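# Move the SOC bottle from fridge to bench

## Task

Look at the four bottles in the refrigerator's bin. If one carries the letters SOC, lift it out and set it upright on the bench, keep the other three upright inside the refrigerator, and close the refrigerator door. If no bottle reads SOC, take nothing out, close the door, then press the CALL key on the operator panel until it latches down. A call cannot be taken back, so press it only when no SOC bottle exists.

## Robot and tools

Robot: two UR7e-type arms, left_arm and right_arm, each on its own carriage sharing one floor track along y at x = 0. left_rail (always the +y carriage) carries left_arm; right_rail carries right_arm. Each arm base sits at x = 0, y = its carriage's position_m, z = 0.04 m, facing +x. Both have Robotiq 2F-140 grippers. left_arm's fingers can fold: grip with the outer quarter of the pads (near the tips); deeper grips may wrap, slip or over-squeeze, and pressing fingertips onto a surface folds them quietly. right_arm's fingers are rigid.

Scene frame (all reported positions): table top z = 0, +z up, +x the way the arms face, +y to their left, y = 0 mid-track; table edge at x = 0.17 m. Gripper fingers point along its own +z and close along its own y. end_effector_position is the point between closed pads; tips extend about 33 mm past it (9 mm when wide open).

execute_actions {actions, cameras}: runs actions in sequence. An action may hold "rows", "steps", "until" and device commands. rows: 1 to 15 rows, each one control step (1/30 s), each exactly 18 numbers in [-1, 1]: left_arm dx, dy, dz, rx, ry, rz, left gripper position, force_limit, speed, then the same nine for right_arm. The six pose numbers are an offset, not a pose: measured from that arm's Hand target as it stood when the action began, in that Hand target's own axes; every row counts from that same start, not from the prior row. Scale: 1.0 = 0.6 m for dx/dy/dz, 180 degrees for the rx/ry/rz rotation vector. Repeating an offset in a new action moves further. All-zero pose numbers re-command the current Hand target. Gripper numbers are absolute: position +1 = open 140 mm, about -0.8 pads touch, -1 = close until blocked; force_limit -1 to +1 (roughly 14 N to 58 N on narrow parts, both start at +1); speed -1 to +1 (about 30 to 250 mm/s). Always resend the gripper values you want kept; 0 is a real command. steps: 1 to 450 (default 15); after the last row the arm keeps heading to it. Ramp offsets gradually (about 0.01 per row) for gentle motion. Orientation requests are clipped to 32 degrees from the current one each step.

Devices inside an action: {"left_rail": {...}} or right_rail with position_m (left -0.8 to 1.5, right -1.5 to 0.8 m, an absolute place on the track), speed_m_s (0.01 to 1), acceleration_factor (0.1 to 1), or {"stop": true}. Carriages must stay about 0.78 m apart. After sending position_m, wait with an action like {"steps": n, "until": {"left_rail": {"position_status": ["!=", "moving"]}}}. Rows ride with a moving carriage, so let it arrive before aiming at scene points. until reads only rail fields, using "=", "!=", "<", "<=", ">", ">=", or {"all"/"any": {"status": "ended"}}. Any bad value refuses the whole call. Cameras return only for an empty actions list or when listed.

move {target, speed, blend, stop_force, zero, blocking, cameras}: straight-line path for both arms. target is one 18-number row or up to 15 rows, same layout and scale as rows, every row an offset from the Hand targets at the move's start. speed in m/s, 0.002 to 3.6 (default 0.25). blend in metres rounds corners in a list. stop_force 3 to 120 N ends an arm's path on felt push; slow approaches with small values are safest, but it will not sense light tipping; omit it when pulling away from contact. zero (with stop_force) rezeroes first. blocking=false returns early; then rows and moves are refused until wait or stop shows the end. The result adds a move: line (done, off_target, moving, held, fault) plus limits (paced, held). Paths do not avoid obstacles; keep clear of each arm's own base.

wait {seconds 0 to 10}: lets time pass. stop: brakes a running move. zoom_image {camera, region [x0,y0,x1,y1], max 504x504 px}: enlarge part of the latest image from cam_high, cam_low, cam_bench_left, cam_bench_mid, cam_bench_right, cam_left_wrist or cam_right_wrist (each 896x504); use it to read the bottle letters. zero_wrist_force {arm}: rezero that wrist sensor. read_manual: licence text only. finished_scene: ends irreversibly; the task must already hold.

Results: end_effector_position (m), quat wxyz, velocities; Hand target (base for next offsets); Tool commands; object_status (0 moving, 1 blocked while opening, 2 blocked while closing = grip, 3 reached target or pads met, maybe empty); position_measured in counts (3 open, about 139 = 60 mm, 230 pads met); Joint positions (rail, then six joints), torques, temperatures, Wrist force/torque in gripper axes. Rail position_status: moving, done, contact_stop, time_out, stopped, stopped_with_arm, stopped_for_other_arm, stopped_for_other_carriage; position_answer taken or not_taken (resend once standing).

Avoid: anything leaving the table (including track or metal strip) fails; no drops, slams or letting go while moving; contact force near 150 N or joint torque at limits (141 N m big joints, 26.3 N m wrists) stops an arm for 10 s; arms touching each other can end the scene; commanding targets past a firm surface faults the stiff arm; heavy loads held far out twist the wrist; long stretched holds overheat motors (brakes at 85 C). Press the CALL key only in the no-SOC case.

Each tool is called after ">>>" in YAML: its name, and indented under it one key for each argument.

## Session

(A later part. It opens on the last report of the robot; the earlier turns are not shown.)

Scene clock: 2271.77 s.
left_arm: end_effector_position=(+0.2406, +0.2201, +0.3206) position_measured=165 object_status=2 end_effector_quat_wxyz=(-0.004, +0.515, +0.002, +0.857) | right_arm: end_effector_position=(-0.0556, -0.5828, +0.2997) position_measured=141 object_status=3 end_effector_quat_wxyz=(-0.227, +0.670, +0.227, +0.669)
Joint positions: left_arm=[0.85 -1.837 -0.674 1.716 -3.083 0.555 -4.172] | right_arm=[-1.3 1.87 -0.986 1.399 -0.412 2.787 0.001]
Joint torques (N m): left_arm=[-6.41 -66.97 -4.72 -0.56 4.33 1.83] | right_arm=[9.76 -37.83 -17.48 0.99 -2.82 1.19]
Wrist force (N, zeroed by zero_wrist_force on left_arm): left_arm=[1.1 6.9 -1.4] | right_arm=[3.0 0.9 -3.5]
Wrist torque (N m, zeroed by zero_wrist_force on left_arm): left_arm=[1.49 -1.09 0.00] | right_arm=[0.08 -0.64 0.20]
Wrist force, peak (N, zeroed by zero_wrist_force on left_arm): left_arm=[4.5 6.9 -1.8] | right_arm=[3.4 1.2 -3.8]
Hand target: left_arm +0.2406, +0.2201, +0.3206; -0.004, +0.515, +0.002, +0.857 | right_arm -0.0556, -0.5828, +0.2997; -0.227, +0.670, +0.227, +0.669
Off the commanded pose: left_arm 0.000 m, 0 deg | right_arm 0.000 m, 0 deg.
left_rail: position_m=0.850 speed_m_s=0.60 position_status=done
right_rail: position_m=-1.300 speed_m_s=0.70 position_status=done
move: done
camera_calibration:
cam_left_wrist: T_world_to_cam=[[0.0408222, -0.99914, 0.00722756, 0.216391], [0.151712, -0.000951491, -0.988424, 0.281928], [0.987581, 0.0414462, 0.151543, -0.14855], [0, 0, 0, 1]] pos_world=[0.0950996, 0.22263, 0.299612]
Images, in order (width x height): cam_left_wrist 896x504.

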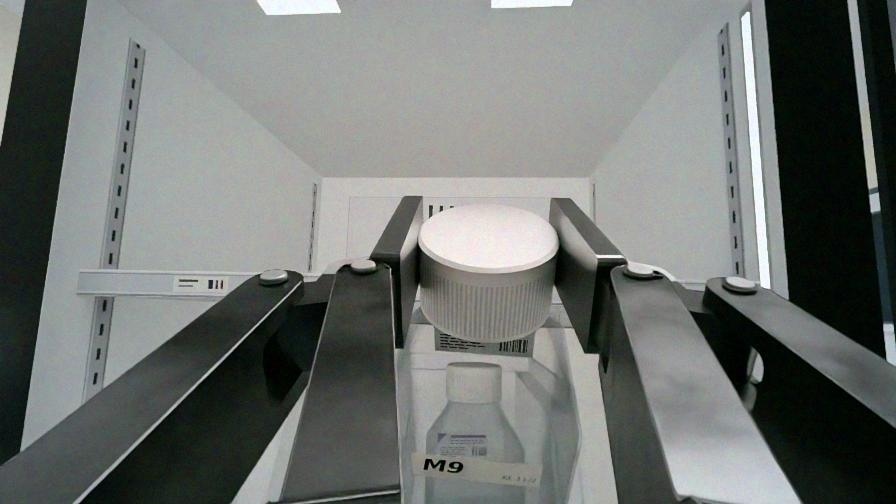

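>>> move:
  target:
    - [-0.0188,-0.0005,0.0247,0,0,0,-1,1,1,0,0,0,0,0,0,-0.1,-0.3,-0.3]
    - [-0.1072,-0.0005,0.0365,0,0,0,-1,1,1,0,0,0,0,0,0,-0.1,-0.3,-0.3]
    - [-0.1365,-0.0005,0.0492,0,-0.0439,0,-1,1,1,0,0,0,0,0,0,-0.1,-0.3,-0.3]
    - [-0.1517,-0.0005,0.0992,0,-0.1328,0,-1,1,1,0,0,0,0,0,0,-0.1,-0.3,-0.3]
    - [-0.205,-0.0005,0.1837,0,-0.2528,0,-1,1,1,0,0,0,0,0,0,-0.1,-0.3,-0.3]
  speed: 0.04
  blend: [0.003,0.003,0.003,0.003,0]
  stop_force: 8
  cameras: ["cam_left_wrist"]

Scene clock: 2281.70 s.
left_arm: end_effector_position=(+0.2500, +0.2204, +0.3191) position_measured=165 object_status=2 end_effector_quat_wxyz=(-0.004, +0.515, +0.002, +0.857) | right_arm: end_effector_position=(-0.0556, -0.5828, +0.2997) position_measured=141 object_status=3 end_effector_quat_wxyz=(-0.227, +0.670, +0.227, +0.669)
Joint positions: left_arm=[0.85 -1.822 -0.677 1.722 -3.065 0.548 -4.197] | right_arm=[-1.3 1.87 -0.986 1.399 -0.412 2.787 0.001]
Joint torques (N m): left_arm=[-4.13 -33.65 -26.26 -3.32 1.5 1.85] | right_arm=[10.51 -38.22 -17.58 0.9 -2.88 0.97]
Wrist force (N, zeroed by zero_wrist_force on left_arm): left_arm=[11.4 5.8 -0.1] | right_arm=[3.1 1.0 -3.4]
Wrist torque (N m, zeroed by zero_wrist_force on left_arm): left_arm=[1.52 -0.90 -0.04] | right_arm=[0.10 -0.65 0.20]
Wrist force, peak (N, zeroed by zero_wrist_force on left_arm): left_arm=[28.0 4.8 -0.5] | right_arm=[3.4 1.0 -3.8]
Hand target: left_arm +0.2500, +0.2204, +0.3191; -0.004, +0.515, +0.002, +0.857 (not the last commanded pose) | right_arm -0.0556, -0.5828, +0.2997; -0.227, +0.670, +0.227, +0.669
Off the commanded pose: left_arm 0.156 m, 45 deg | right_arm 0.000 m, 0 deg.
left_rail: position_m=0.850 speed_m_s=0.60 position_status=done
right_rail: position_m=-1.300 speed_m_s=0.70 position_status=done
move: contact (left_arm); path passed 0 of 5 targets
camera_calibration:
cam_left_wrist: T_world_to_cam=[[0.0409083, -0.999136, 0.00733679, 0.216274], [0.151619, -0.00105042, -0.988439, 0.279155], [0.987592, 0.0415477, 0.151445, -0.157628], [0, 0, 0, 1]] pos_world=[0.1045, 0.222929, 0.298213]
Images, in order (width x height): cam_left_wrist 896x504.

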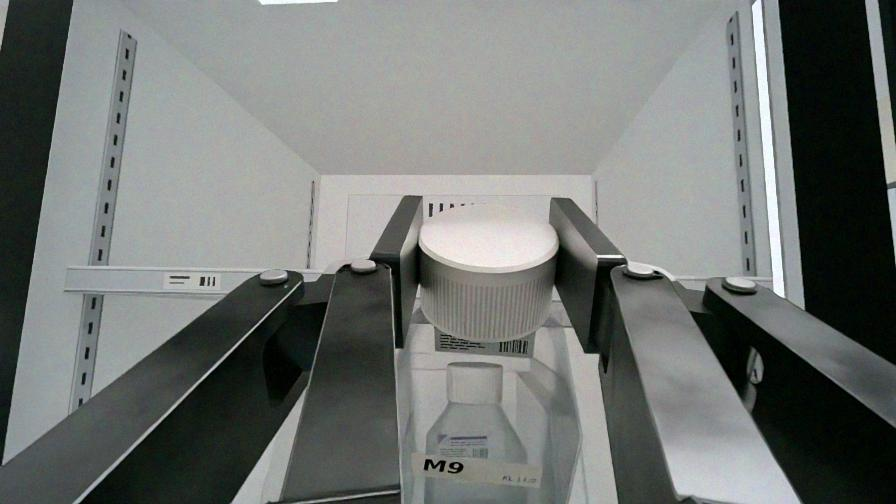

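>>> move:
  target:
    - [0.0193,0,-0.0048,0,0.0117,0,-1,1,1,0,0,0,0,0,0,-0.1,-0.3,-0.3]
    - [0.0248,0,-0.0362,0,0.0433,0,-1,1,1,0,0,0,0,0,0,-0.1,-0.3,-0.3]
  speed: 0.05
  blend: [0.003,0]

>>> move:
  target:
    - [-0.066,0,0.0144,0,-0.0278,0,-1,1,1,0,0,0,0,0,0,-0.1,-0.3,-0.3]
    - [-0.1257,0,0.0285,0,-0.0433,0,-1,1,1,0,0,0,0,0,0,-0.1,-0.3,-0.3]
  speed: 0.03
  blend: [0.002,0]
  stop_force: 10
  cameras: ["cam_left_wrist"]

Scene clock: 2333.57 s.
left_arm: end_effector_position=(+0.2239, +0.2202, +0.3221) position_measured=165 object_status=2 end_effector_quat_wxyz=(-0.004, +0.456, +0.002, +0.890) | right_arm: end_effector_position=(-0.0556, -0.5828, +0.2997) position_measured=141 object_status=3 end_effector_quat_wxyz=(-0.227, +0.670, +0.227, +0.669)
Joint positions: left_arm=[0.85 -1.828 -0.632 1.721 -3.009 0.671 -4.276] | right_arm=[-1.3 1.87 -0.986 1.399 -0.412 2.787 0.001]
Joint torques (N m): left_arm=[-2.93 -40.69 -26.29 -0.65 4.33 -1.91] | right_arm=[10.13 -38.25 -17.94 0.93 -2.82 1.03]
Wrist force (N, zeroed by zero_wrist_force on left_arm): left_arm=[2.7 6.7 -2.7] | right_arm=[3.4 0.9 -3.7]
Wrist torque (N m, zeroed by zero_wrist_force on left_arm): left_arm=[1.46 -1.44 0.16] | right_arm=[0.09 -0.72 0.21]
Wrist force, peak (N, zeroed by zero_wrist_force on left_arm): left_arm=[12.1 5.9 0.1] | right_arm=[3.3 0.9 -4.0]
Hand target: left_arm +0.2239, +0.2202, +0.3221; -0.004, +0.456, +0.002, +0.890 | right_arm -0.0556, -0.5828, +0.2997; -0.227, +0.670, +0.227, +0.669
Off the commanded pose: left_arm 0.000 m, 0 deg | right_arm 0.000 m, 0 deg.
left_rail: position_m=0.850 speed_m_s=0.60 position_status=done
right_rail: position_m=-1.300 speed_m_s=0.70 position_status=done
move: done

Scene clock: 2335.37 s.
left_arm: end_effector_position=(+0.2368, +0.2203, +0.3105) position_measured=165 object_status=2 end_effector_quat_wxyz=(-0.004, +0.472, +0.002, +0.881) | right_arm: end_effector_position=(-0.0556, -0.5828, +0.2997) position_measured=141 object_status=3 end_effector_quat_wxyz=(-0.227, +0.670, +0.227, +0.669)
Joint positions: left_arm=[0.85 -1.818 -0.625 1.719 -3.028 0.634 -4.271] | right_arm=[-1.3 1.87 -0.986 1.399 -0.412 2.787 0.001]
Joint torques (N m): left_arm=[-3.19 -62.18 -1.43 -0.79 1.36 -1.87] | right_arm=[9.92 -38.36 -17.37 0.92 -2.67 1.06]
Wrist force (N, zeroed by zero_wrist_force on left_arm): left_arm=[12.0 6.1 -2.3] | right_arm=[3.1 1.1 -3.9]
Wrist torque (N m, zeroed by zero_wrist_force on left_arm): left_arm=[1.48 -1.43 -0.04] | right_arm=[0.13 -0.66 0.20]
Wrist force, peak (N, zeroed by zero_wrist_force on left_arm): left_arm=[29.9 4.2 -1.0] | right_arm=[3.2 1.0 -4.0]
Hand target: left_arm +0.2368, +0.2203, +0.3105; -0.004, +0.472, +0.002, +0.881 (not the last commanded pose) | right_arm -0.0556, -0.5828, +0.2997; -0.227, +0.670, +0.227, +0.669
Off the commanded pose: left_arm 0.060 m, 6 deg | right_arm 0.000 m, 0 deg.
left_rail: position_m=0.850 speed_m_s=0.60 position_status=done
right_rail: position_m=-1.300 speed_m_s=0.70 position_status=done
move: contact (left_arm); path passed 0 of 2 targets
camera_calibration:
cam_left_wrist: T_world_to_cam=[[0.0399829, -0.999145, 0.0105073, 0.215988], [0.248277, -0.00025165, -0.968689, 0.243389], [0.967864, 0.0413397, 0.248054, -0.16854], [0, 0, 0, 1]] pos_world=[0.0940603, 0.222832, 0.275306]
Images, in order (width x height): cam_left_wrist 896x504.

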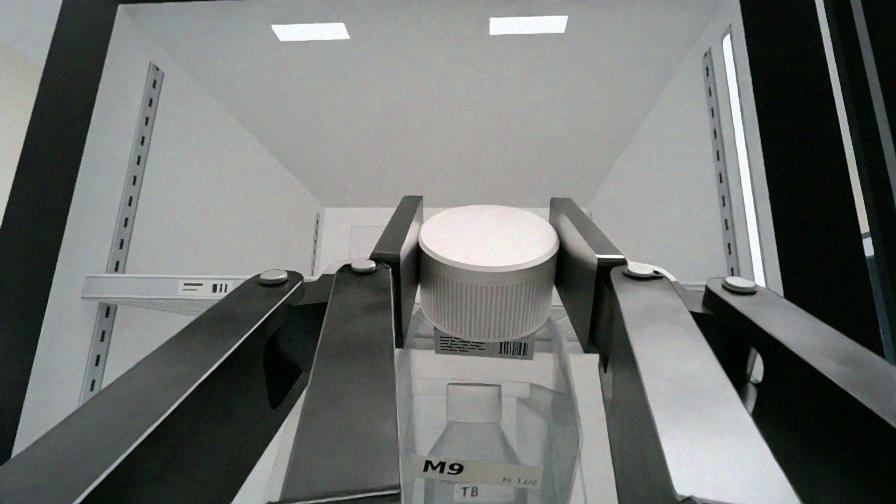

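>>> move:
  target: [0.0342,0,0.0072,0,0.0111,0,-1,1,1,0,0,0,0,0,0,-0.1,-0.3,-0.3]
  speed: 0.05

>>> move:
  target:
    - [-0.0634,0,0.0278,0,-0.0278,0,-1,1,1,0,0,0,0,0,0,-0.1,-0.3,-0.3]
    - [-0.1277,0,0.0431,0,-0.0433,0,-1,1,1,0,0,0,0,0,0,-0.1,-0.3,-0.3]
  speed: 0.03
  blend: [0.002,0]
  stop_force: 10
  cameras: ["cam_left_wrist"]

Scene clock: 2366.97 s.
left_arm: end_effector_position=(+0.2290, +0.2203, +0.3299) position_measured=165 object_status=2 end_effector_quat_wxyz=(-0.004, +0.457, +0.002, +0.890) | right_arm: end_effector_position=(-0.0556, -0.5828, +0.2997) position_measured=141 object_status=3 end_effector_quat_wxyz=(-0.227, +0.670, +0.227, +0.669)
Joint positions: left_arm=[0.85 -1.821 -0.652 1.728 -2.989 0.667 -4.286] | right_arm=[-1.3 1.87 -0.986 1.399 -0.412 2.787 0.001]
Joint torques (N m): left_arm=[-5.44 -66.75 -2.61 -0.8 4.53 -2.1] | right_arm=[10.61 -38.54 -17.31 0.89 -2.82 1.01]
Wrist force (N, zeroed by zero_wrist_force on left_arm): left_arm=[2.7 4.7 -2.6] | right_arm=[3.2 0.7 -3.7]
Wrist torque (N m, zeroed by zero_wrist_force on left_arm): left_arm=[1.04 -1.41 0.17] | right_arm=[0.04 -0.67 0.20]
Wrist force, peak (N, zeroed by zero_wrist_force on left_arm): left_arm=[13.0 5.8 -2.1] | right_arm=[3.4 1.0 -4.0]
Hand target: left_arm +0.2290, +0.2203, +0.3300; -0.004, +0.457, +0.002, +0.890 | right_arm -0.0556, -0.5828, +0.2997; -0.227, +0.670, +0.227, +0.669
Off the commanded pose: left_arm 0.000 m, 0 deg | right_arm 0.000 m, 0 deg.
left_rail: position_m=0.850 speed_m_s=0.60 position_status=done
right_rail: position_m=-1.300 speed_m_s=0.70 position_status=done
move: done

Scene clock: 2370.60 s.
left_arm: end_effector_position=(+0.2946, +0.2208, +0.2828) position_measured=165 object_status=2 end_effector_quat_wxyz=(-0.004, +0.516, +0.002, +0.856) | right_arm: end_effector_position=(-0.0556, -0.5828, +0.2997) position_measured=141 object_status=3 end_effector_quat_wxyz=(-0.227, +0.670, +0.227, +0.669)
Joint positions: left_arm=[0.85 -1.752 -0.629 1.723 -3.008 0.519 -4.322] | right_arm=[-1.3 1.87 -0.986 1.399 -0.412 2.787 0.001]
Joint torques (N m): left_arm=[7.12 -39.12 -28.04 -0.87 1 -1.97] | right_arm=[10.8 -38.56 -17.64 0.91 -2.76 1.08]
Wrist force (N, zeroed by zero_wrist_force on left_arm): left_arm=[2.3 4.9 -1.5] | right_arm=[3.0 1.0 -3.8]
Wrist torque (N m, zeroed by zero_wrist_force on left_arm): left_arm=[1.08 -1.36 0.17] | right_arm=[0.09 -0.63 0.20]
Wrist force, peak (N, zeroed by zero_wrist_force on left_arm): left_arm=[3.5 5.1 -2.7] | right_arm=[3.3 1.1 -4.1]
Hand target: left_arm +0.2946, +0.2208, +0.2828; -0.004, +0.516, +0.002, +0.856 | right_arm -0.0556, -0.5828, +0.2997; -0.227, +0.670, +0.227, +0.669
Off the commanded pose: left_arm 0.000 m, 0 deg | right_arm 0.000 m, 0 deg.
left_rail: position_m=0.850 speed_m_s=0.60 position_status=done
right_rail: position_m=-1.300 speed_m_s=0.70 position_status=done
move: done
camera_calibration:
cam_left_wrist: T_world_to_cam=[[0.0409275, -0.999136, 0.00723873, 0.215136], [0.149225, -0.00105117, -0.988803, 0.237271], [0.987956, 0.0415495, 0.149053, -0.195662], [0, 0, 0, 1]] pos_world=[0.149094, 0.223329, 0.262221]
Images, in order (width x height): cam_left_wrist 896x504.

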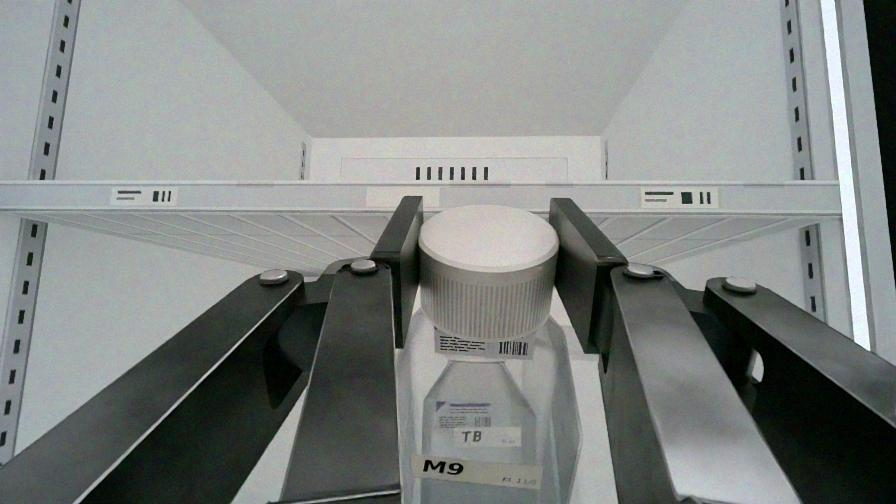

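>>> move:
  target:
    - [-0.0477,0,0.0233,0,-0.0433,0,-1,1,1,0,0,0,0,0,0,-0.1,-0.3,-0.3]
    - [-0.0628,0.0003,0.0662,0,-0.1322,0,-1,1,1,0,0,0,0,0,0,-0.1,-0.3,-0.3]
    - [-0.1118,0.0007,0.1433,0,-0.2522,0,-1,1,1,0,0,0,0,0,0,-0.1,-0.3,-0.3]
  speed: 0.04
  blend: [0.003,0.003,0]
  stop_force: 10
  cameras: ["cam_left_wrist"]

Scene clock: 2391.33 s.
left_arm: end_effector_position=(+0.4020, +0.2213, +0.2636) position_measured=165 object_status=2 end_effector_quat_wxyz=(-0.003, +0.807, +0.003, +0.591) | right_arm: end_effector_position=(-0.0556, -0.5828, +0.2997) position_measured=141 object_status=3 end_effector_quat_wxyz=(-0.227, +0.670, +0.227, +0.669)
Joint positions: left_arm=[0.85 -1.615 -0.616 0.892 -4.823 0.311 -1.744] | right_arm=[-1.3 1.87 -0.986 1.399 -0.412 2.787 0.001]
Joint torques (N m): left_arm=[5.62 -72.72 -33.48 1.86 -0.51 2.13] | right_arm=[11.45 -38.44 -17.58 0.92 -2.63 1.18]
Wrist force (N, zeroed by zero_wrist_force on left_arm): left_arm=[5.3 6.1 4.2] | right_arm=[3.0 0.8 -3.6]
Wrist torque (N m, zeroed by zero_wrist_force on left_arm): left_arm=[1.13 -0.89 -0.20] | right_arm=[0.06 -0.62 0.20]
Wrist force, peak (N, zeroed by zero_wrist_force on left_arm): left_arm=[11.6 6.1 3.7] | right_arm=[3.3 0.8 -4.2]
Hand target: left_arm +0.4020, +0.2213, +0.2636; -0.003, +0.807, +0.003, +0.591 | right_arm -0.0556, -0.5828, +0.2997; -0.227, +0.670, +0.227, +0.669
Off the commanded pose: left_arm 0.000 m, 0 deg | right_arm 0.000 m, 0 deg.
left_rail: position_m=0.850 speed_m_s=0.60 position_status=done
right_rail: position_m=-1.300 speed_m_s=0.70 position_status=done
move: done
camera_calibration:
cam_left_wrist: T_world_to_cam=[[0.036906, -0.999151, -0.0183124, 0.219768], [-0.599182, -0.00745931, -0.800578, 0.454911], [0.799762, 0.0405186, -0.598949, -0.0257972], [0, 0, 0, 1]] pos_world=[0.285096, 0.22402, 0.352765]
Images, in order (width x height): cam_left_wrist 896x504.

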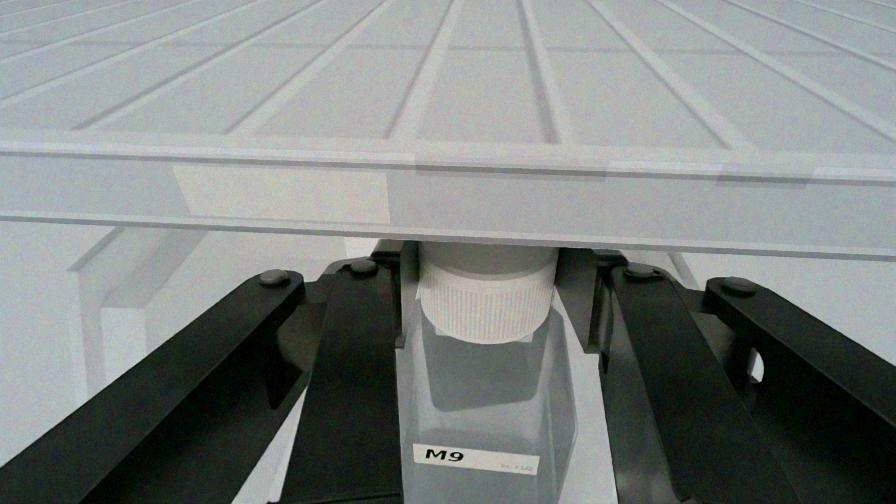

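>>> move:
  target: [-0.0238,0,0.0075,0,0,0,-1,1,1,0,0,0,0,0,0,-0.1,-0.3,-0.3]
  speed: 0.012
  stop_force: 3

Scene clock: 2397.03 s.
left_arm: end_effector_position=(+0.4020, +0.2213, +0.2634) position_measured=165 object_status=2 end_effector_quat_wxyz=(-0.002, +0.807, +0.003, +0.591) | right_arm: end_effector_position=(-0.0556, -0.5828, +0.2997) position_measured=141 object_status=3 end_effector_quat_wxyz=(-0.227, +0.670, +0.227, +0.669)
Joint positions: left_arm=[0.85 -1.615 -0.616 0.892 -4.824 0.311 -1.744] | right_arm=[-1.3 1.87 -0.986 1.399 -0.412 2.787 0.001]
Joint torques (N m): left_arm=[0.49 -71.36 -33.41 4.36 -0.51 1.59] | right_arm=[11.54 -38.33 -16.76 0.84 -2.67 1.1]
Wrist force (N, zeroed by zero_wrist_force on left_arm): left_arm=[5.4 5.6 4.4] | right_arm=[3.2 0.7 -3.7]
Wrist torque (N m, zeroed by zero_wrist_force on left_arm): left_arm=[1.19 -0.84 -0.09] | right_arm=[0.05 -0.68 0.20]
Wrist force, peak (N, zeroed by zero_wrist_force on left_arm): left_arm=[12.2 5.4 3.9] | right_arm=[3.4 1.1 -4.1]
Hand target: left_arm +0.4020, +0.2213, +0.2634; -0.002, +0.807, +0.003, +0.591 (not the last commanded pose) | right_arm -0.0556, -0.5828, +0.2997; -0.227, +0.670, +0.227, +0.669
Off the commanded pose: left_arm 0.015 m, 0 deg | right_arm 0.000 m, 0 deg.
left_rail: position_m=0.850 speed_m_s=0.60 position_status=done
right_rail: position_m=-1.300 speed_m_s=0.70 position_status=done
move: contact (left_arm)

>>> execute_actions:
  actions:
    - {"rows":[[0,0,0,0,0,0,-0.05,-1,-1,0,0,0,0,0,0,-0.1,-0.3,-0.3]],"steps":45}
  cameras: ["cam_left_wrist"]

Scene clock: 2405.13 s.
left_arm: end_effector_position=(+0.4020, +0.2213, +0.2634) position_measured=135 object_status=3 end_effector_quat_wxyz=(-0.002, +0.807, +0.003, +0.591) | right_arm: end_effector_position=(-0.0556, -0.5828, +0.2997) position_measured=141 object_status=3 end_effector_quat_wxyz=(-0.227, +0.670, +0.227, +0.669)
Joint positions: left_arm=[0.85 -1.615 -0.616 0.892 -4.824 0.311 -1.744] | right_arm=[-1.3 1.87 -0.986 1.399 -0.412 2.787 0.001]
Joint torques (N m): left_arm=[5.69 -63.08 -23.52 1.69 -4.15 1.34] | right_arm=[11.55 -38.19 -16.23 0.92 -2.73 1.08]
Wrist force (N, zeroed by zero_wrist_force on left_arm): left_arm=[6.0 5.4 0.9] | right_arm=[3.1 0.8 -3.8]
Wrist torque (N m, zeroed by zero_wrist_force on left_arm): left_arm=[1.12 -1.27 -0.01] | right_arm=[0.07 -0.65 0.20]
Wrist force, peak (N, zeroed by zero_wrist_force on left_arm): left_arm=[6.6 5.5 4.2] | right_arm=[3.3 0.9 -4.2]
Hand target: left_arm +0.4020, +0.2213, +0.2634; -0.002, +0.807, +0.003, +0.591 | right_arm -0.0556, -0.5828, +0.2997; -0.227, +0.670, +0.227, +0.669
Off the commanded pose: left_arm 0.000 m, 0 deg | right_arm 0.000 m, 0 deg.
left_rail: position_m=0.850 speed_m_s=0.60 position_status=done
right_rail: position_m=-1.300 speed_m_s=0.70 position_status=done
camera_calibration:
cam_left_wrist: T_world_to_cam=[[0.0368119, -0.999167, -0.0176109, 0.219549], [-0.599229, -0.00796721, -0.800538, 0.454866], [0.799731, 0.0400222, -0.599023, -0.0257688], [0, 0, 0, 1]] pos_world=[0.285095, 0.224021, 0.352568]
Images, in order (width x height): cam_left_wrist 896x504.

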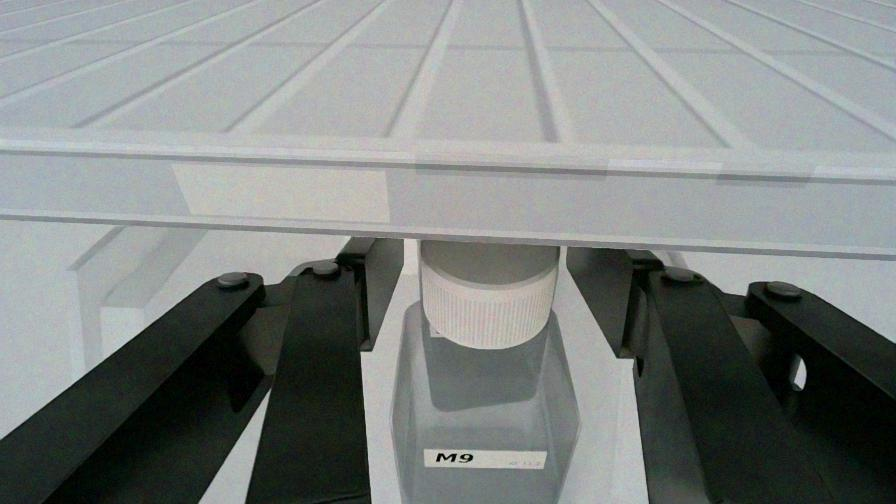

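>>> move:
  target: [-0.0755,0,-0.2383,0,0,0,-0.05,-1,-1,0,0,0,0,0,0,-0.1,-0.3,-0.3]
  speed: 0.12
  cameras: ["cam_left_wrist"]

Scene clock: 2411.43 s.
left_arm: end_effector_position=(+0.2521, +0.2200, +0.2634) position_measured=135 object_status=3 end_effector_quat_wxyz=(-0.002, +0.807, +0.003, +0.591) | right_arm: end_effector_position=(-0.0556, -0.5828, +0.2997) position_measured=141 object_status=3 end_effector_quat_wxyz=(-0.227, +0.670, +0.227, +0.669)
Joint positions: left_arm=[0.85 -1.853 -0.646 1.089 -4.419 0.419 -2.352] | right_arm=[-1.3 1.87 -0.986 1.399 -0.412 2.787 0.001]
Joint torques (N m): left_arm=[-6.74 -42.52 -7.3 4.25 0.18 -1.93] | right_arm=[11.84 -38.48 -16.63 0.85 -2.78 1.08]
Wrist force (N, zeroed by zero_wrist_force on left_arm): left_arm=[5.9 5.0 1.2] | right_arm=[3.2 0.5 -3.9]
Wrist torque (N m, zeroed by zero_wrist_force on left_arm): left_arm=[1.05 -1.24 0.13] | right_arm=[0.01 -0.69 0.20]
Wrist force, peak (N, zeroed by zero_wrist_force on left_arm): left_arm=[6.5 5.3 2.5] | right_arm=[3.4 1.0 -4.0]
Hand target: left_arm +0.2520, +0.2200, +0.2633; -0.002, +0.807, +0.003, +0.591 | right_arm -0.0556, -0.5828, +0.2997; -0.227, +0.670, +0.227, +0.669
Off the commanded pose: left_arm 0.000 m, 0 deg | right_arm 0.000 m, 0 deg.
left_rail: position_m=0.850 speed_m_s=0.60 position_status=done
right_rail: position_m=-1.300 speed_m_s=0.70 position_status=done
move: done
camera_calibration:
cam_left_wrist: T_world_to_cam=[[0.0368536, -0.999169, -0.0173921, 0.223786], [-0.599222, -0.00816709, -0.800542, 0.365078], [0.799734, 0.0399246, -0.599025, 0.0941812], [0, 0, 0, 1]] pos_world=[0.135195, 0.222821, 0.352569]
Images, in order (width x height): cam_left_wrist 896x504.

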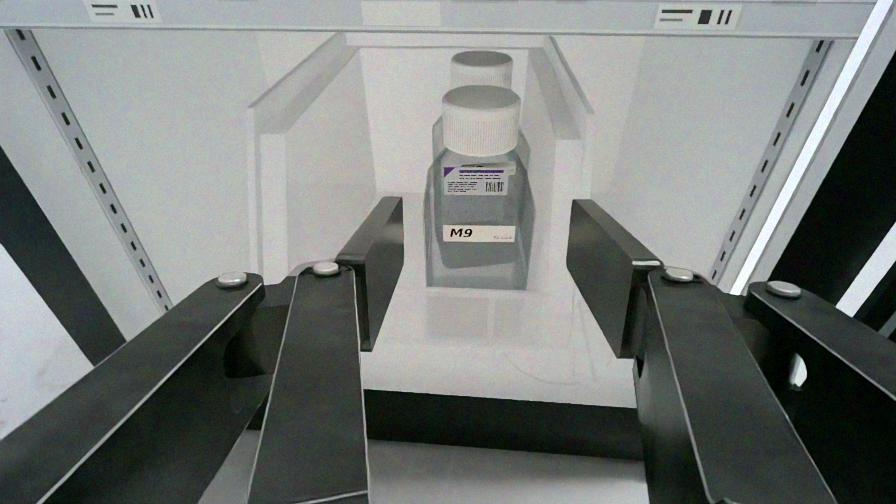

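>>> move:
  target: [-0.093,0,-0.1278,0,0.0311,0,0.0,-1,0,0,0,0,0,0,0,-0.1,-0.3,-0.3]
  speed: 0.15

>>> execute_actions:
  actions:
    - {"left_rail":{"position_m":1.375,"speed_m_s":0.6,"acceleration_factor":0.6},"steps":150,"until":{"left_rail":{"position_status":["!=","moving"]}}}
  cameras: ["cam_left_wrist","cam_bench_left"]

Scene clock: 2425.07 s.
left_arm: end_effector_position=(+0.1621, +0.2193, +0.2333) position_measured=129 object_status=3 end_effector_quat_wxyz=(-0.003, +0.777, +0.003, +0.630) | right_arm: end_effector_position=(-0.0556, -0.5828, +0.2997) position_measured=141 object_status=3 end_effector_quat_wxyz=(-0.227, +0.670, +0.227, +0.669)
Joint positions: left_arm=[0.85 -1.999 -0.571 1.177 -4.213 0.481 -2.723] | right_arm=[-1.3 1.87 -0.986 1.399 -0.412 2.787 0.001]
Joint torques (N m): left_arm=[-6.05 -42.94 -7.71 3.91 0.72 -2.02] | right_arm=[12 -39.38 -16.96 0.96 -2.74 1.15]
Wrist force (N, zeroed by zero_wrist_force on left_arm): left_arm=[5.8 4.9 1.1] | right_arm=[3.2 0.8 -3.8]
Wrist torque (N m, zeroed by zero_wrist_force on left_arm): left_arm=[1.04 -1.22 0.15] | right_arm=[0.06 -0.68 0.20]
Wrist force, peak (N, zeroed by zero_wrist_force on left_arm): left_arm=[7.2 5.0 2.1] | right_arm=[3.3 1.0 -4.2]
Hand target: left_arm +0.1621, +0.2193, +0.2332; -0.003, +0.777, +0.003, +0.630 | right_arm -0.0556, -0.5828, +0.2997; -0.227, +0.670, +0.227, +0.669
Off the commanded pose: left_arm 0.000 m, 0 deg | right_arm 0.000 m, 0 deg.
left_rail: position_m=0.850 speed_m_s=0.60 position_status=done
right_rail: position_m=-1.300 speed_m_s=0.70 position_status=done
move: done

Scene clock: 2427.23 s.
left_arm: end_effector_position=(+0.1621, +0.7443, +0.2332) position_measured=129 object_status=3 end_effector_quat_wxyz=(-0.003, +0.777, +0.003, +0.630) | right_arm: end_effector_position=(-0.0556, -0.5828, +0.2997) position_measured=141 object_status=3 end_effector_quat_wxyz=(-0.227, +0.670, +0.227, +0.669)
Joint positions: left_arm=[1.375 -1.999 -0.571 1.177 -4.213 0.481 -2.724] | right_arm=[-1.3 1.87 -0.986 1.399 -0.412 2.787 0.001]
Joint torques (N m): left_arm=[-1.76 -47.99 -13.9 1.77 -0.08 -1.95] | right_arm=[12.27 -38.58 -17.25 1.01 -2.81 1]
Wrist force (N, zeroed by zero_wrist_force on left_arm): left_arm=[5.8 4.9 0.8] | right_arm=[3.2 0.8 -3.9]
Wrist torque (N m, zeroed by zero_wrist_force on left_arm): left_arm=[1.03 -1.20 0.15] | right_arm=[0.06 -0.67 0.20]
Wrist force, peak (N, zeroed by zero_wrist_force on left_arm): left_arm=[6.3 5.9 0.7] | right_arm=[3.4 0.9 -4.0]
Hand target: left_arm +0.1621, +0.7443, +0.2332; -0.003, +0.777, +0.003, +0.630 | right_arm -0.0556, -0.5828, +0.2997; -0.227, +0.670, +0.227, +0.669
Tool commands: left_gripper/position=+0.0 left_gripper/force_limit=-1.0 left_gripper/speed=+0.0 right_gripper/position=-0.1 right_gripper/force_limit=-0.3 right_gripper/speed=-0.3
Off the commanded pose: left_arm 0.000 m, 0 deg | right_arm 0.000 m, 0 deg.
left_rail: position_m=1.375 speed_m_s=0.60 position_status=done
right_rail: position_m=-1.300 speed_m_s=0.70 position_status=done
camera_calibration:
cam_left_wrist: T_world_to_cam=[[0.0384096, -0.999153, -0.0147924, 0.749459], [-0.518269, -0.00726235, -0.855187, 0.290228], [0.854355, 0.0405138, -0.518109, 0.0989874], [0, 0, 0, 1]] pos_world=[0.0370591, 0.746921, 0.310571]
Images, in order (width x height): cam_bench_left 896x504, cam_left_wrist 896x504.

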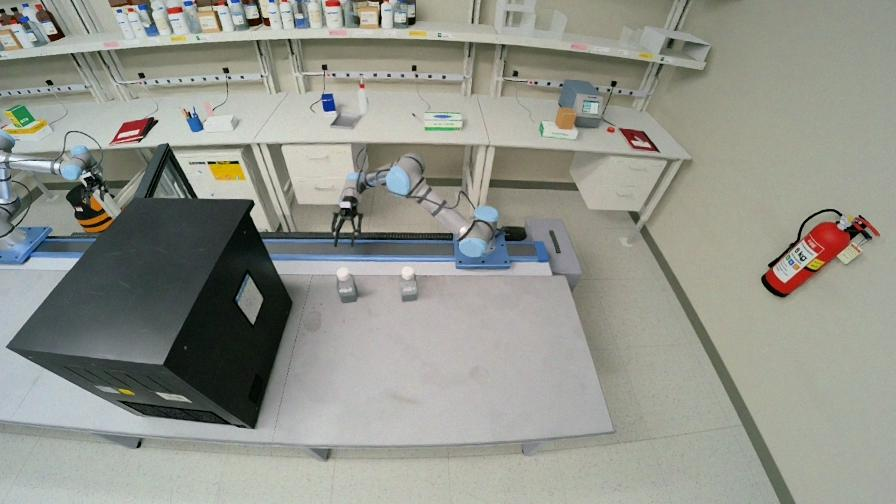

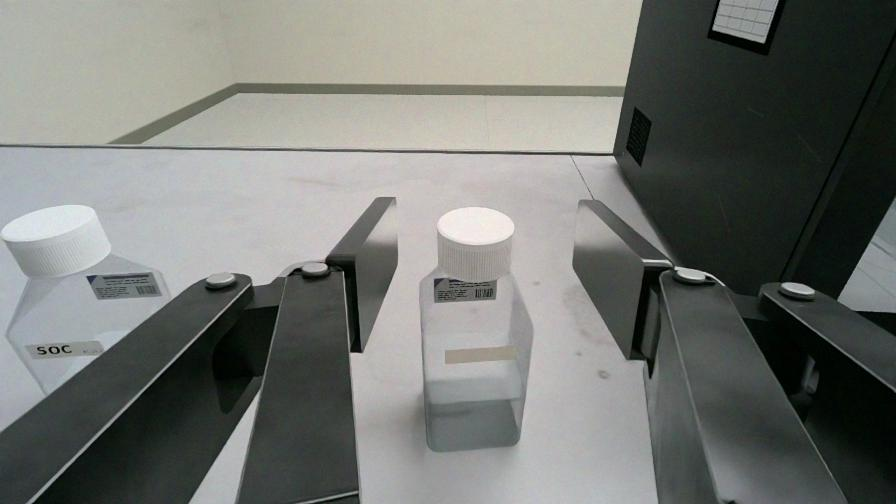

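>>> move:
  target:
    - [-0.0924,0,0.0333,0,0,0,0,-1,0,0,0,0,0,0,0,-0.1,-0.3,-0.3]
    - [-0.0752,0,0.1145,0,0,0,0,-1,0,0,0,0,0,0,0,-0.1,-0.3,-0.3]
  speed: 0.08
  blend: 0.01
  cameras: ["cam_left_wrist"]

Scene clock: 2459.83 s.
left_arm: end_effector_position=(+0.2199, +0.7448, +0.1749) position_measured=129 object_status=3 end_effector_quat_wxyz=(-0.003, +0.777, +0.003, +0.630) | right_arm: end_effector_position=(-0.0556, -0.5828, +0.2997) position_measured=141 object_status=3 end_effector_quat_wxyz=(-0.227, +0.670, +0.227, +0.669)
Joint positions: left_arm=[1.375 -1.914 -0.494 1.185 -4.383 0.406 -2.627] | right_arm=[-1.3 1.87 -0.986 1.399 -0.412 2.787 0.001]
Joint torques (N m): left_arm=[6.71 -71.77 -29.64 0.84 -3.17 2.14] | right_arm=[12.64 -37.96 -17.01 0.79 -2.73 1.09]
Wrist force (N, zeroed by zero_wrist_force on left_arm): left_arm=[5.5 5.2 1.3] | right_arm=[3.1 0.9 -3.9]
Wrist torque (N m, zeroed by zero_wrist_force on left_arm): left_arm=[1.10 -1.14 -0.01] | right_arm=[0.09 -0.67 0.20]
Wrist force, peak (N, zeroed by zero_wrist_force on left_arm): left_arm=[7.1 5.0 0.8] | right_arm=[3.3 1.0 -4.2]
Hand target: left_arm +0.2200, +0.7448, +0.1749; -0.003, +0.777, +0.003, +0.630 | right_arm -0.0556, -0.5828, +0.2997; -0.227, +0.670, +0.227, +0.669
Off the commanded pose: left_arm 0.000 m, 0 deg | right_arm 0.000 m, 0 deg.
left_rail: position_m=1.375 speed_m_s=0.60 position_status=done
right_rail: position_m=-1.300 speed_m_s=0.70 position_status=done
move: done
camera_calibration:
cam_left_wrist: T_world_to_cam=[[0.0384098, -0.999153, -0.0147921, 0.746872], [-0.518269, -0.00726275, -0.855187, 0.270382], [0.854355, 0.0405138, -0.518109, 0.0192943], [0, 0, 0, 1]] pos_world=[0.0949591, 0.747421, 0.252271]
Images, in order (width x height): cam_left_wrist 896x504.

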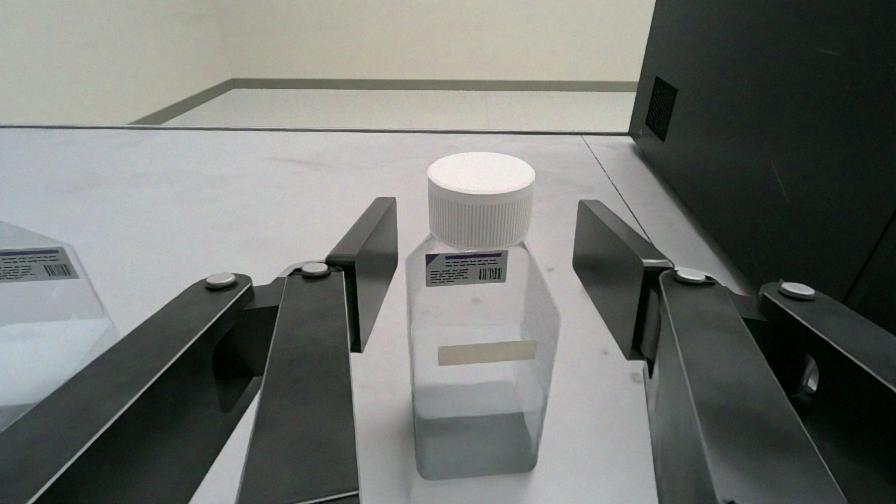

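>>> move:
  target: [0.0206,0,0.0965,0,0,0,0,-1,0,0,0,0,0,0,0,-0.1,-0.3,-0.3]
  speed: 0.05
  stop_force: 6
  cameras: ["cam_left_wrist"]

>>> execute_actions:
  actions:
    - {"rows":[[0,0,0,0,0,0,-1,1,1,0,0,0,0,0,0,-0.1,-0.3,-0.3]],"steps":45}
  cameras: ["cam_left_wrist"]

Scene clock: 2468.53 s.
left_arm: end_effector_position=(+0.2792, +0.7453, +0.1750) position_measured=129 object_status=3 end_effector_quat_wxyz=(-0.003, +0.777, +0.003, +0.630) | right_arm: end_effector_position=(-0.0556, -0.5828, +0.2997) position_measured=141 object_status=3 end_effector_quat_wxyz=(-0.227, +0.670, +0.227, +0.669)
Joint positions: left_arm=[1.375 -1.823 -0.496 1.163 -4.496 0.332 -2.481] | right_arm=[-1.3 1.87 -0.986 1.399 -0.412 2.787 0.001]
Joint torques (N m): left_arm=[6.53 -43.63 -29.54 0.9 -3.32 1.95] | right_arm=[13.27 -38.75 -16.95 0.99 -2.88 1.13]
Wrist force (N, zeroed by zero_wrist_force on left_arm): left_arm=[6.0 5.0 0.6] | right_arm=[3.3 0.8 -3.8]
Wrist torque (N m, zeroed by zero_wrist_force on left_arm): left_arm=[1.02 -1.25 -0.02] | right_arm=[0.06 -0.70 0.20]
Wrist force, peak (N, zeroed by zero_wrist_force on left_arm): left_arm=[6.2 5.7 1.2] | right_arm=[3.4 1.0 -4.1]
Hand target: left_arm +0.2792, +0.7453, +0.1750; -0.003, +0.777, +0.003, +0.630 | right_arm -0.0556, -0.5828, +0.2997; -0.227, +0.670, +0.227, +0.669
Off the commanded pose: left_arm 0.000 m, 0 deg | right_arm 0.000 m, 0 deg.
left_rail: position_m=1.375 speed_m_s=0.60 position_status=done
right_rail: position_m=-1.300 speed_m_s=0.70 position_status=done
move: done
camera_calibration:
cam_left_wrist: T_world_to_cam=[[0.0384623, -0.999152, -0.0147076, 0.745069], [-0.518265, -0.00736213, -0.855189, 0.301227], [0.854355, 0.0405149, -0.518108, -0.0312529], [0, 0, 0, 1]] pos_world=[0.154159, 0.747921, 0.252372]
Images, in order (width x height): cam_left_wrist 896x504.

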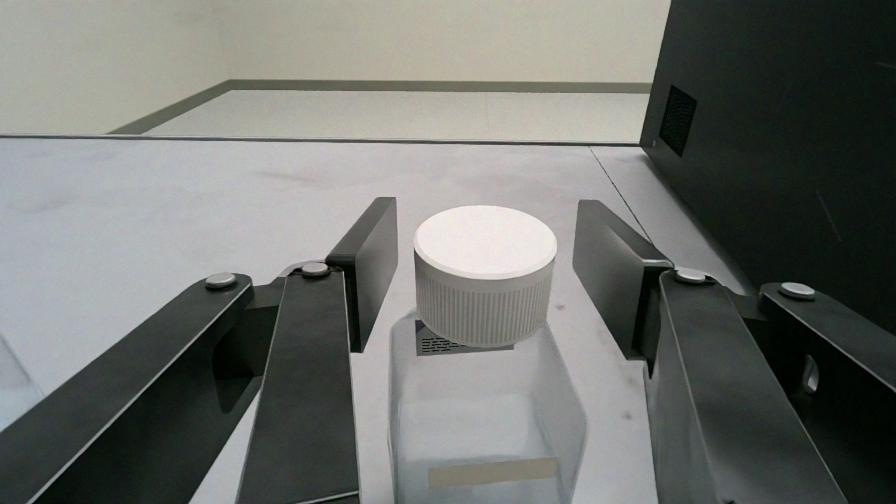

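Scene clock: 2470.23 s.
left_arm: end_effector_position=(+0.2792, +0.7452, +0.1750) position_measured=165 object_status=2 end_effector_quat_wxyz=(-0.003, +0.777, +0.003, +0.630) | right_arm: end_effector_position=(-0.0556, -0.5828, +0.2997) position_measured=141 object_status=3 end_effector_quat_wxyz=(-0.227, +0.670, +0.227, +0.669)
Joint positions: left_arm=[1.375 -1.823 -0.496 1.163 -4.496 0.332 -2.481] | right_arm=[-1.3 1.87 -0.986 1.399 -0.412 2.787 0.001]
Joint torques (N m): left_arm=[3.04 -55.54 -24.11 4.14 -1.46 0.42] | right_arm=[12.33 -39.08 -17.29 0.94 -2.77 1.1]
Wrist force (N, zeroed by zero_wrist_force on left_arm): left_arm=[4.3 5.2 1.9] | right_arm=[3.3 1.1 -3.7]
Wrist torque (N m, zeroed by zero_wrist_force on left_arm): left_arm=[1.04 -1.19 -0.12] | right_arm=[0.12 -0.70 0.20]
Wrist force, peak (N, zeroed by zero_wrist_force on left_arm): left_arm=[5.9 5.2 1.1] | right_arm=[3.4 1.0 -4.1]
Hand target: left_arm +0.2792, +0.7452, +0.1750; -0.003, +0.777, +0.003, +0.630 | right_arm -0.0556, -0.5828, +0.2997; -0.227, +0.670, +0.227, +0.669
Off the commanded pose: left_arm 0.000 m, 0 deg | right_arm 0.000 m, 0 deg.
left_rail: position_m=1.375 speed_m_s=0.60 position_status=done
right_rail: position_m=-1.300 speed_m_s=0.70 position_status=done
camera_calibration:
cam_left_wrist: T_world_to_cam=[[0.0384096, -0.999153, -0.0147924, 0.745099], [-0.518269, -0.00726235, -0.855187, 0.301152], [0.854355, 0.0405138, -0.518109, -0.0312519], [0, 0, 0, 1]] pos_world=[0.154159, 0.747921, 0.252371]
Images, in order (width x height): cam_left_wrist 896x504.

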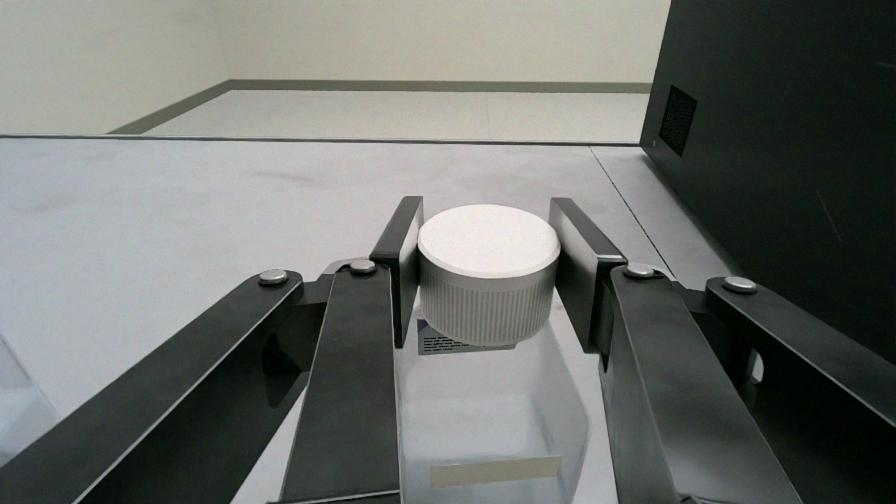

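>>> move:
  target:
    - [0.0761,0,-0.083,0,0,0,-1,1,1,0,0,0,0,0,0,-0.1,-0.3,-0.3]
    - [0.2568,0,-0.2747,0,0,0,-1,1,1,0,0,0,0,0,0,-0.1,-0.3,-0.3]
  speed: 0.1
  blend: 0.015
  cameras: ["cam_left_wrist"]

>>> execute_actions:
  actions:
    - {"left_rail":{"position_m":0.925,"speed_m_s":0.3,"acceleration_factor":0.3}}
    - {"steps":150,"until":{"left_rail":{"position_status":["!=","moving"]}}}
  cameras: ["cam_left_wrist","cam_high"]

Scene clock: 2481.63 s.
left_arm: end_effector_position=(+0.1499, +0.7442, +0.3598) position_measured=165 object_status=2 end_effector_quat_wxyz=(-0.003, +0.777, +0.003, +0.630) | right_arm: end_effector_position=(-0.0556, -0.5828, +0.2997) position_measured=141 object_status=3 end_effector_quat_wxyz=(-0.227, +0.670, +0.227, +0.669)
Joint positions: left_arm=[1.375 -2.016 -0.723 1.113 -3.982 0.496 -2.74] | right_arm=[-1.3 1.87 -0.986 1.399 -0.412 2.787 0.001]
Joint torques (N m): left_arm=[-5.06 -70.57 -32.93 4.18 0.42 -1.99] | right_arm=[12.27 -37.96 -16.31 0.9 -2.65 1]
Wrist force (N, zeroed by zero_wrist_force on left_arm): left_arm=[2.6 5.1 1.8] | right_arm=[3.1 0.8 -4.0]
Wrist torque (N m, zeroed by zero_wrist_force on left_arm): left_arm=[1.06 -1.35 0.13] | right_arm=[0.05 -0.66 0.20]
Wrist force, peak (N, zeroed by zero_wrist_force on left_arm): left_arm=[4.7 5.7 1.6] | right_arm=[3.3 1.0 -4.3]
Hand target: left_arm +0.1498, +0.7442, +0.3598; -0.003, +0.777, +0.003, +0.630 | right_arm -0.0556, -0.5828, +0.2997; -0.227, +0.670, +0.227, +0.669
Off the commanded pose: left_arm 0.000 m, 0 deg | right_arm 0.000 m, 0 deg.
left_rail: position_m=1.375 speed_m_s=0.60 position_status=done
right_rail: position_m=-1.300 speed_m_s=0.70 position_status=done
move: done
camera_calibration:
cam_left_wrist: T_world_to_cam=[[0.0384623, -0.999152, -0.0147076, 0.751661], [-0.518265, -0.00736213, -0.855189, 0.392246], [0.854355, 0.0405149, -0.518108, 0.175006], [0, 0, 0, 1]] pos_world=[0.0248593, 0.746821, 0.437172]
Images, in order (width x height): cam_left_wrist 896x504.

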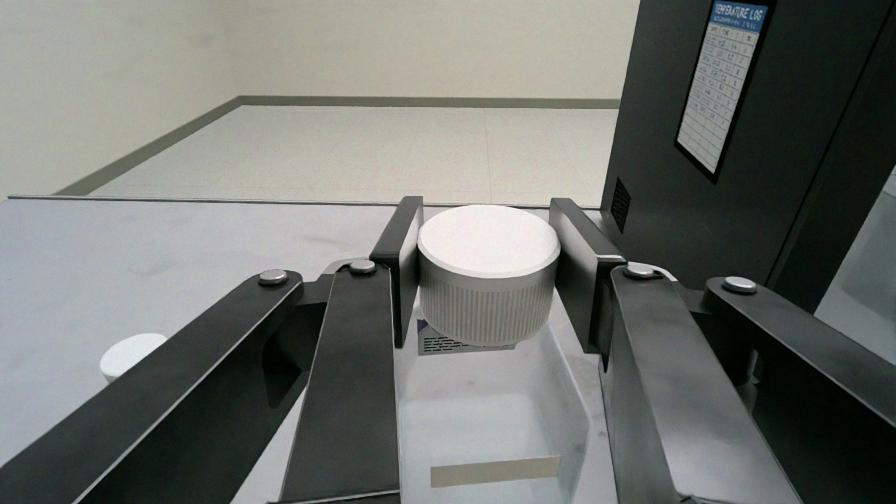

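Scene clock: 2484.40 s.
left_arm: end_effector_position=(+0.1498, +0.2942, +0.3599) position_measured=165 object_status=2 end_effector_quat_wxyz=(-0.003, +0.777, +0.003, +0.630) | right_arm: end_effector_position=(-0.0556, -0.5828, +0.2997) position_measured=141 object_status=3 end_effector_quat_wxyz=(-0.227, +0.670, +0.227, +0.669)
Joint positions: left_arm=[0.925 -2.016 -0.723 1.113 -3.982 0.496 -2.74] | right_arm=[-1.3 1.87 -0.986 1.399 -0.412 2.787 0.001]
Joint torques (N m): left_arm=[-3.25 -45.62 -27.18 3.23 -3.27 -1.75] | right_arm=[12.75 -38.67 -16.35 0.92 -2.64 1.13]
Wrist force (N, zeroed by zero_wrist_force on left_arm): left_arm=[2.6 5.1 1.5] | right_arm=[3.3 0.7 -4.0]
Wrist torque (N m, zeroed by zero_wrist_force on left_arm): left_arm=[1.07 -1.34 0.14] | right_arm=[0.04 -0.70 0.20]
Wrist force, peak (N, zeroed by zero_wrist_force on left_arm): left_arm=[2.4 5.9 1.7] | right_arm=[3.3 0.9 -4.2]
Hand target: left_arm +0.1498, +0.2942, +0.3598; -0.003, +0.777, +0.003, +0.630 | right_arm -0.0556, -0.5828, +0.2997; -0.227, +0.670, +0.227, +0.669
Tool commands: left_gripper/position=-1.0 left_gripper/force_limit=+1.0 left_gripper/speed=+1.0 right_gripper/position=-0.1 right_gripper/force_limit=-0.3 right_gripper/speed=-0.3
Off the commanded pose: left_arm 0.000 m, 0 deg | right_arm 0.000 m, 0 deg.
left_rail: position_m=0.925 speed_m_s=0.30 position_status=done
right_rail: position_m=-1.300 speed_m_s=0.70 position_status=done
camera_calibration:
cam_left_wrist: T_world_to_cam=[[0.0384623, -0.999152, -0.0147076, 0.302044], [-0.518265, -0.00736213, -0.855189, 0.389019], [0.854355, 0.0405149, -0.518108, 0.19329], [0, 0, 0, 1]] pos_world=[0.0248593, 0.296821, 0.437272]
Images, in order (width x height): cam_high 896x504, cam_left_wrist 896x504.

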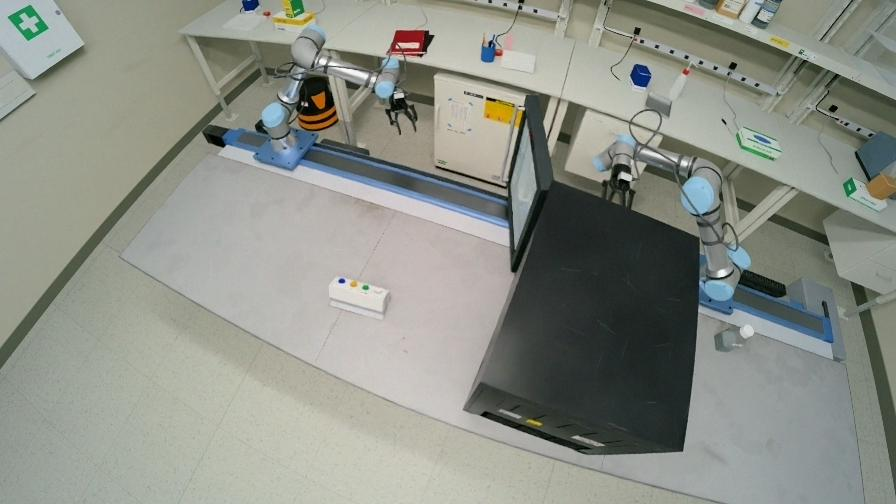

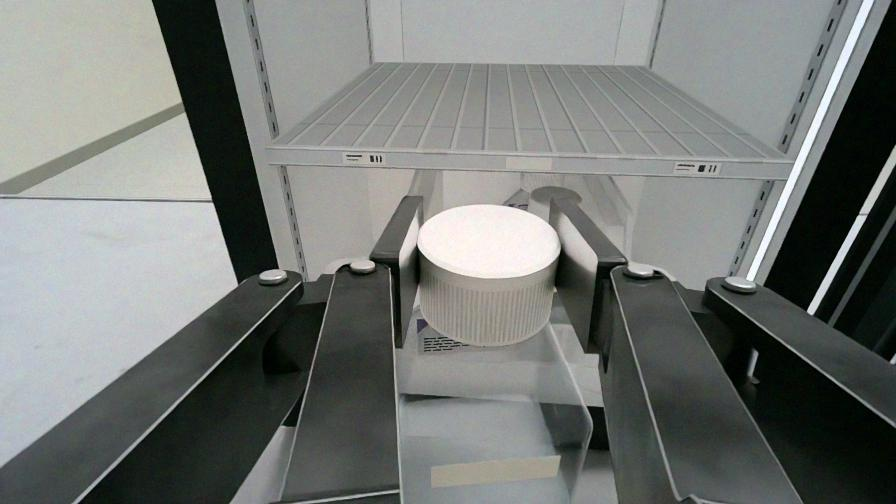

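>>> move:
  target:
    - [0.0224,0,-0.0556,0,0.2222,0,-1,1,1,0,0,0,0,0,0,-0.1,-0.3,-0.3]
    - [0.0188,0,0.0475,0,0.2222,0,-1,1,1,0,0,0,0,0,0,-0.1,-0.3,-0.3]
    - [-0.0308,0,0.1347,0,0.2222,0,-1,1,1,0,0,0,0,0,0,-0.1,-0.3,-0.3]
  speed: 0.1
  blend: [0.01,0.02,0]
  cameras: ["cam_left_wrist"]

Scene clock: 2502.73 s.
left_arm: end_effector_position=(+0.2250, +0.2948, +0.3251) position_measured=165 object_status=2 end_effector_quat_wxyz=(-0.004, +0.515, +0.002, +0.857) | right_arm: end_effector_position=(-0.0556, -0.5828, +0.2997) position_measured=141 object_status=3 end_effector_quat_wxyz=(-0.227, +0.670, +0.227, +0.669)
Joint positions: left_arm=[0.925 -1.861 -0.673 1.707 -3.108 0.567 -4.133] | right_arm=[-1.3 1.87 -0.986 1.399 -0.412 2.787 0.001]
Joint torques (N m): left_arm=[7.83 -39.93 -3.66 -0.36 0.63 -2.03] | right_arm=[12.37 -38.38 -16.51 0.93 -2.9 1.12]
Wrist force (N, zeroed by zero_wrist_force on left_arm): left_arm=[2.3 5.3 -1.3] | right_arm=[3.3 1.0 -3.9]
Wrist torque (N m, zeroed by zero_wrist_force on left_arm): left_arm=[1.15 -1.42 0.15] | right_arm=[0.10 -0.70 0.20]
Wrist force, peak (N, zeroed by zero_wrist_force on left_arm): left_arm=[2.5 5.3 -2.3] | right_arm=[3.5 0.9 -4.2]
Hand target: left_arm +0.2251, +0.2948, +0.3250; -0.004, +0.515, +0.002, +0.857 | right_arm -0.0556, -0.5828, +0.2997; -0.227, +0.670, +0.227, +0.669
Off the commanded pose: left_arm 0.000 m, 0 deg | right_arm 0.000 m, 0 deg.
left_rail: position_m=0.925 speed_m_s=0.30 position_status=done
right_rail: position_m=-1.300 speed_m_s=0.70 position_status=done
move: done
camera_calibration:
cam_left_wrist: T_world_to_cam=[[0.0408997, -0.999131, 0.0080817, 0.291361], [0.152545, -0.00174957, -0.988295, 0.288847], [0.98745, 0.0416538, 0.152341, -0.137203], [0, 0, 0, 1]] pos_world=[0.079502, 0.297328, 0.304013]
Images, in order (width x height): cam_left_wrist 896x504.

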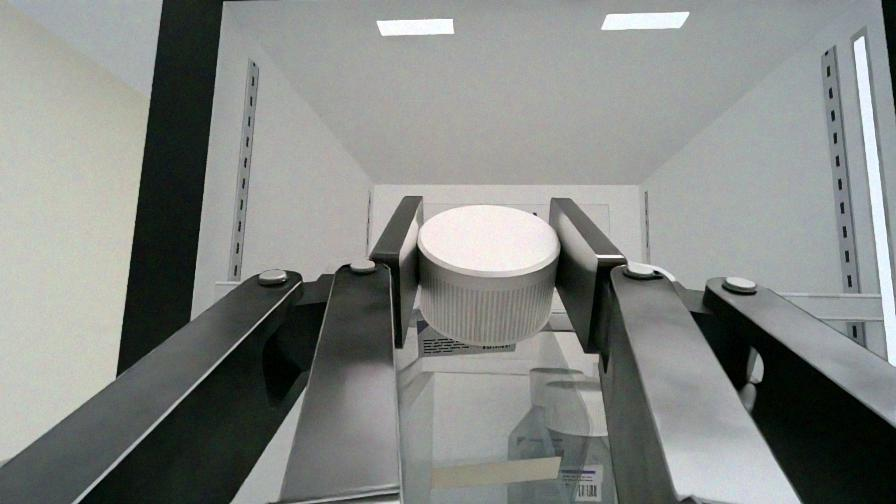

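>>> zoom_image:
  camera: "cam_left_wrist"
  region: [380, 280, 680, 504]

Scaled by 1.680 from the camera's 896x504 image, which has a finer 1280x720 frame.

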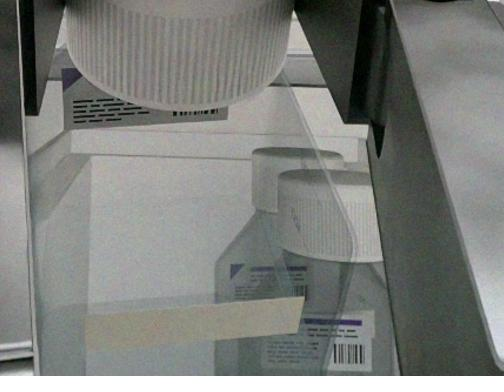

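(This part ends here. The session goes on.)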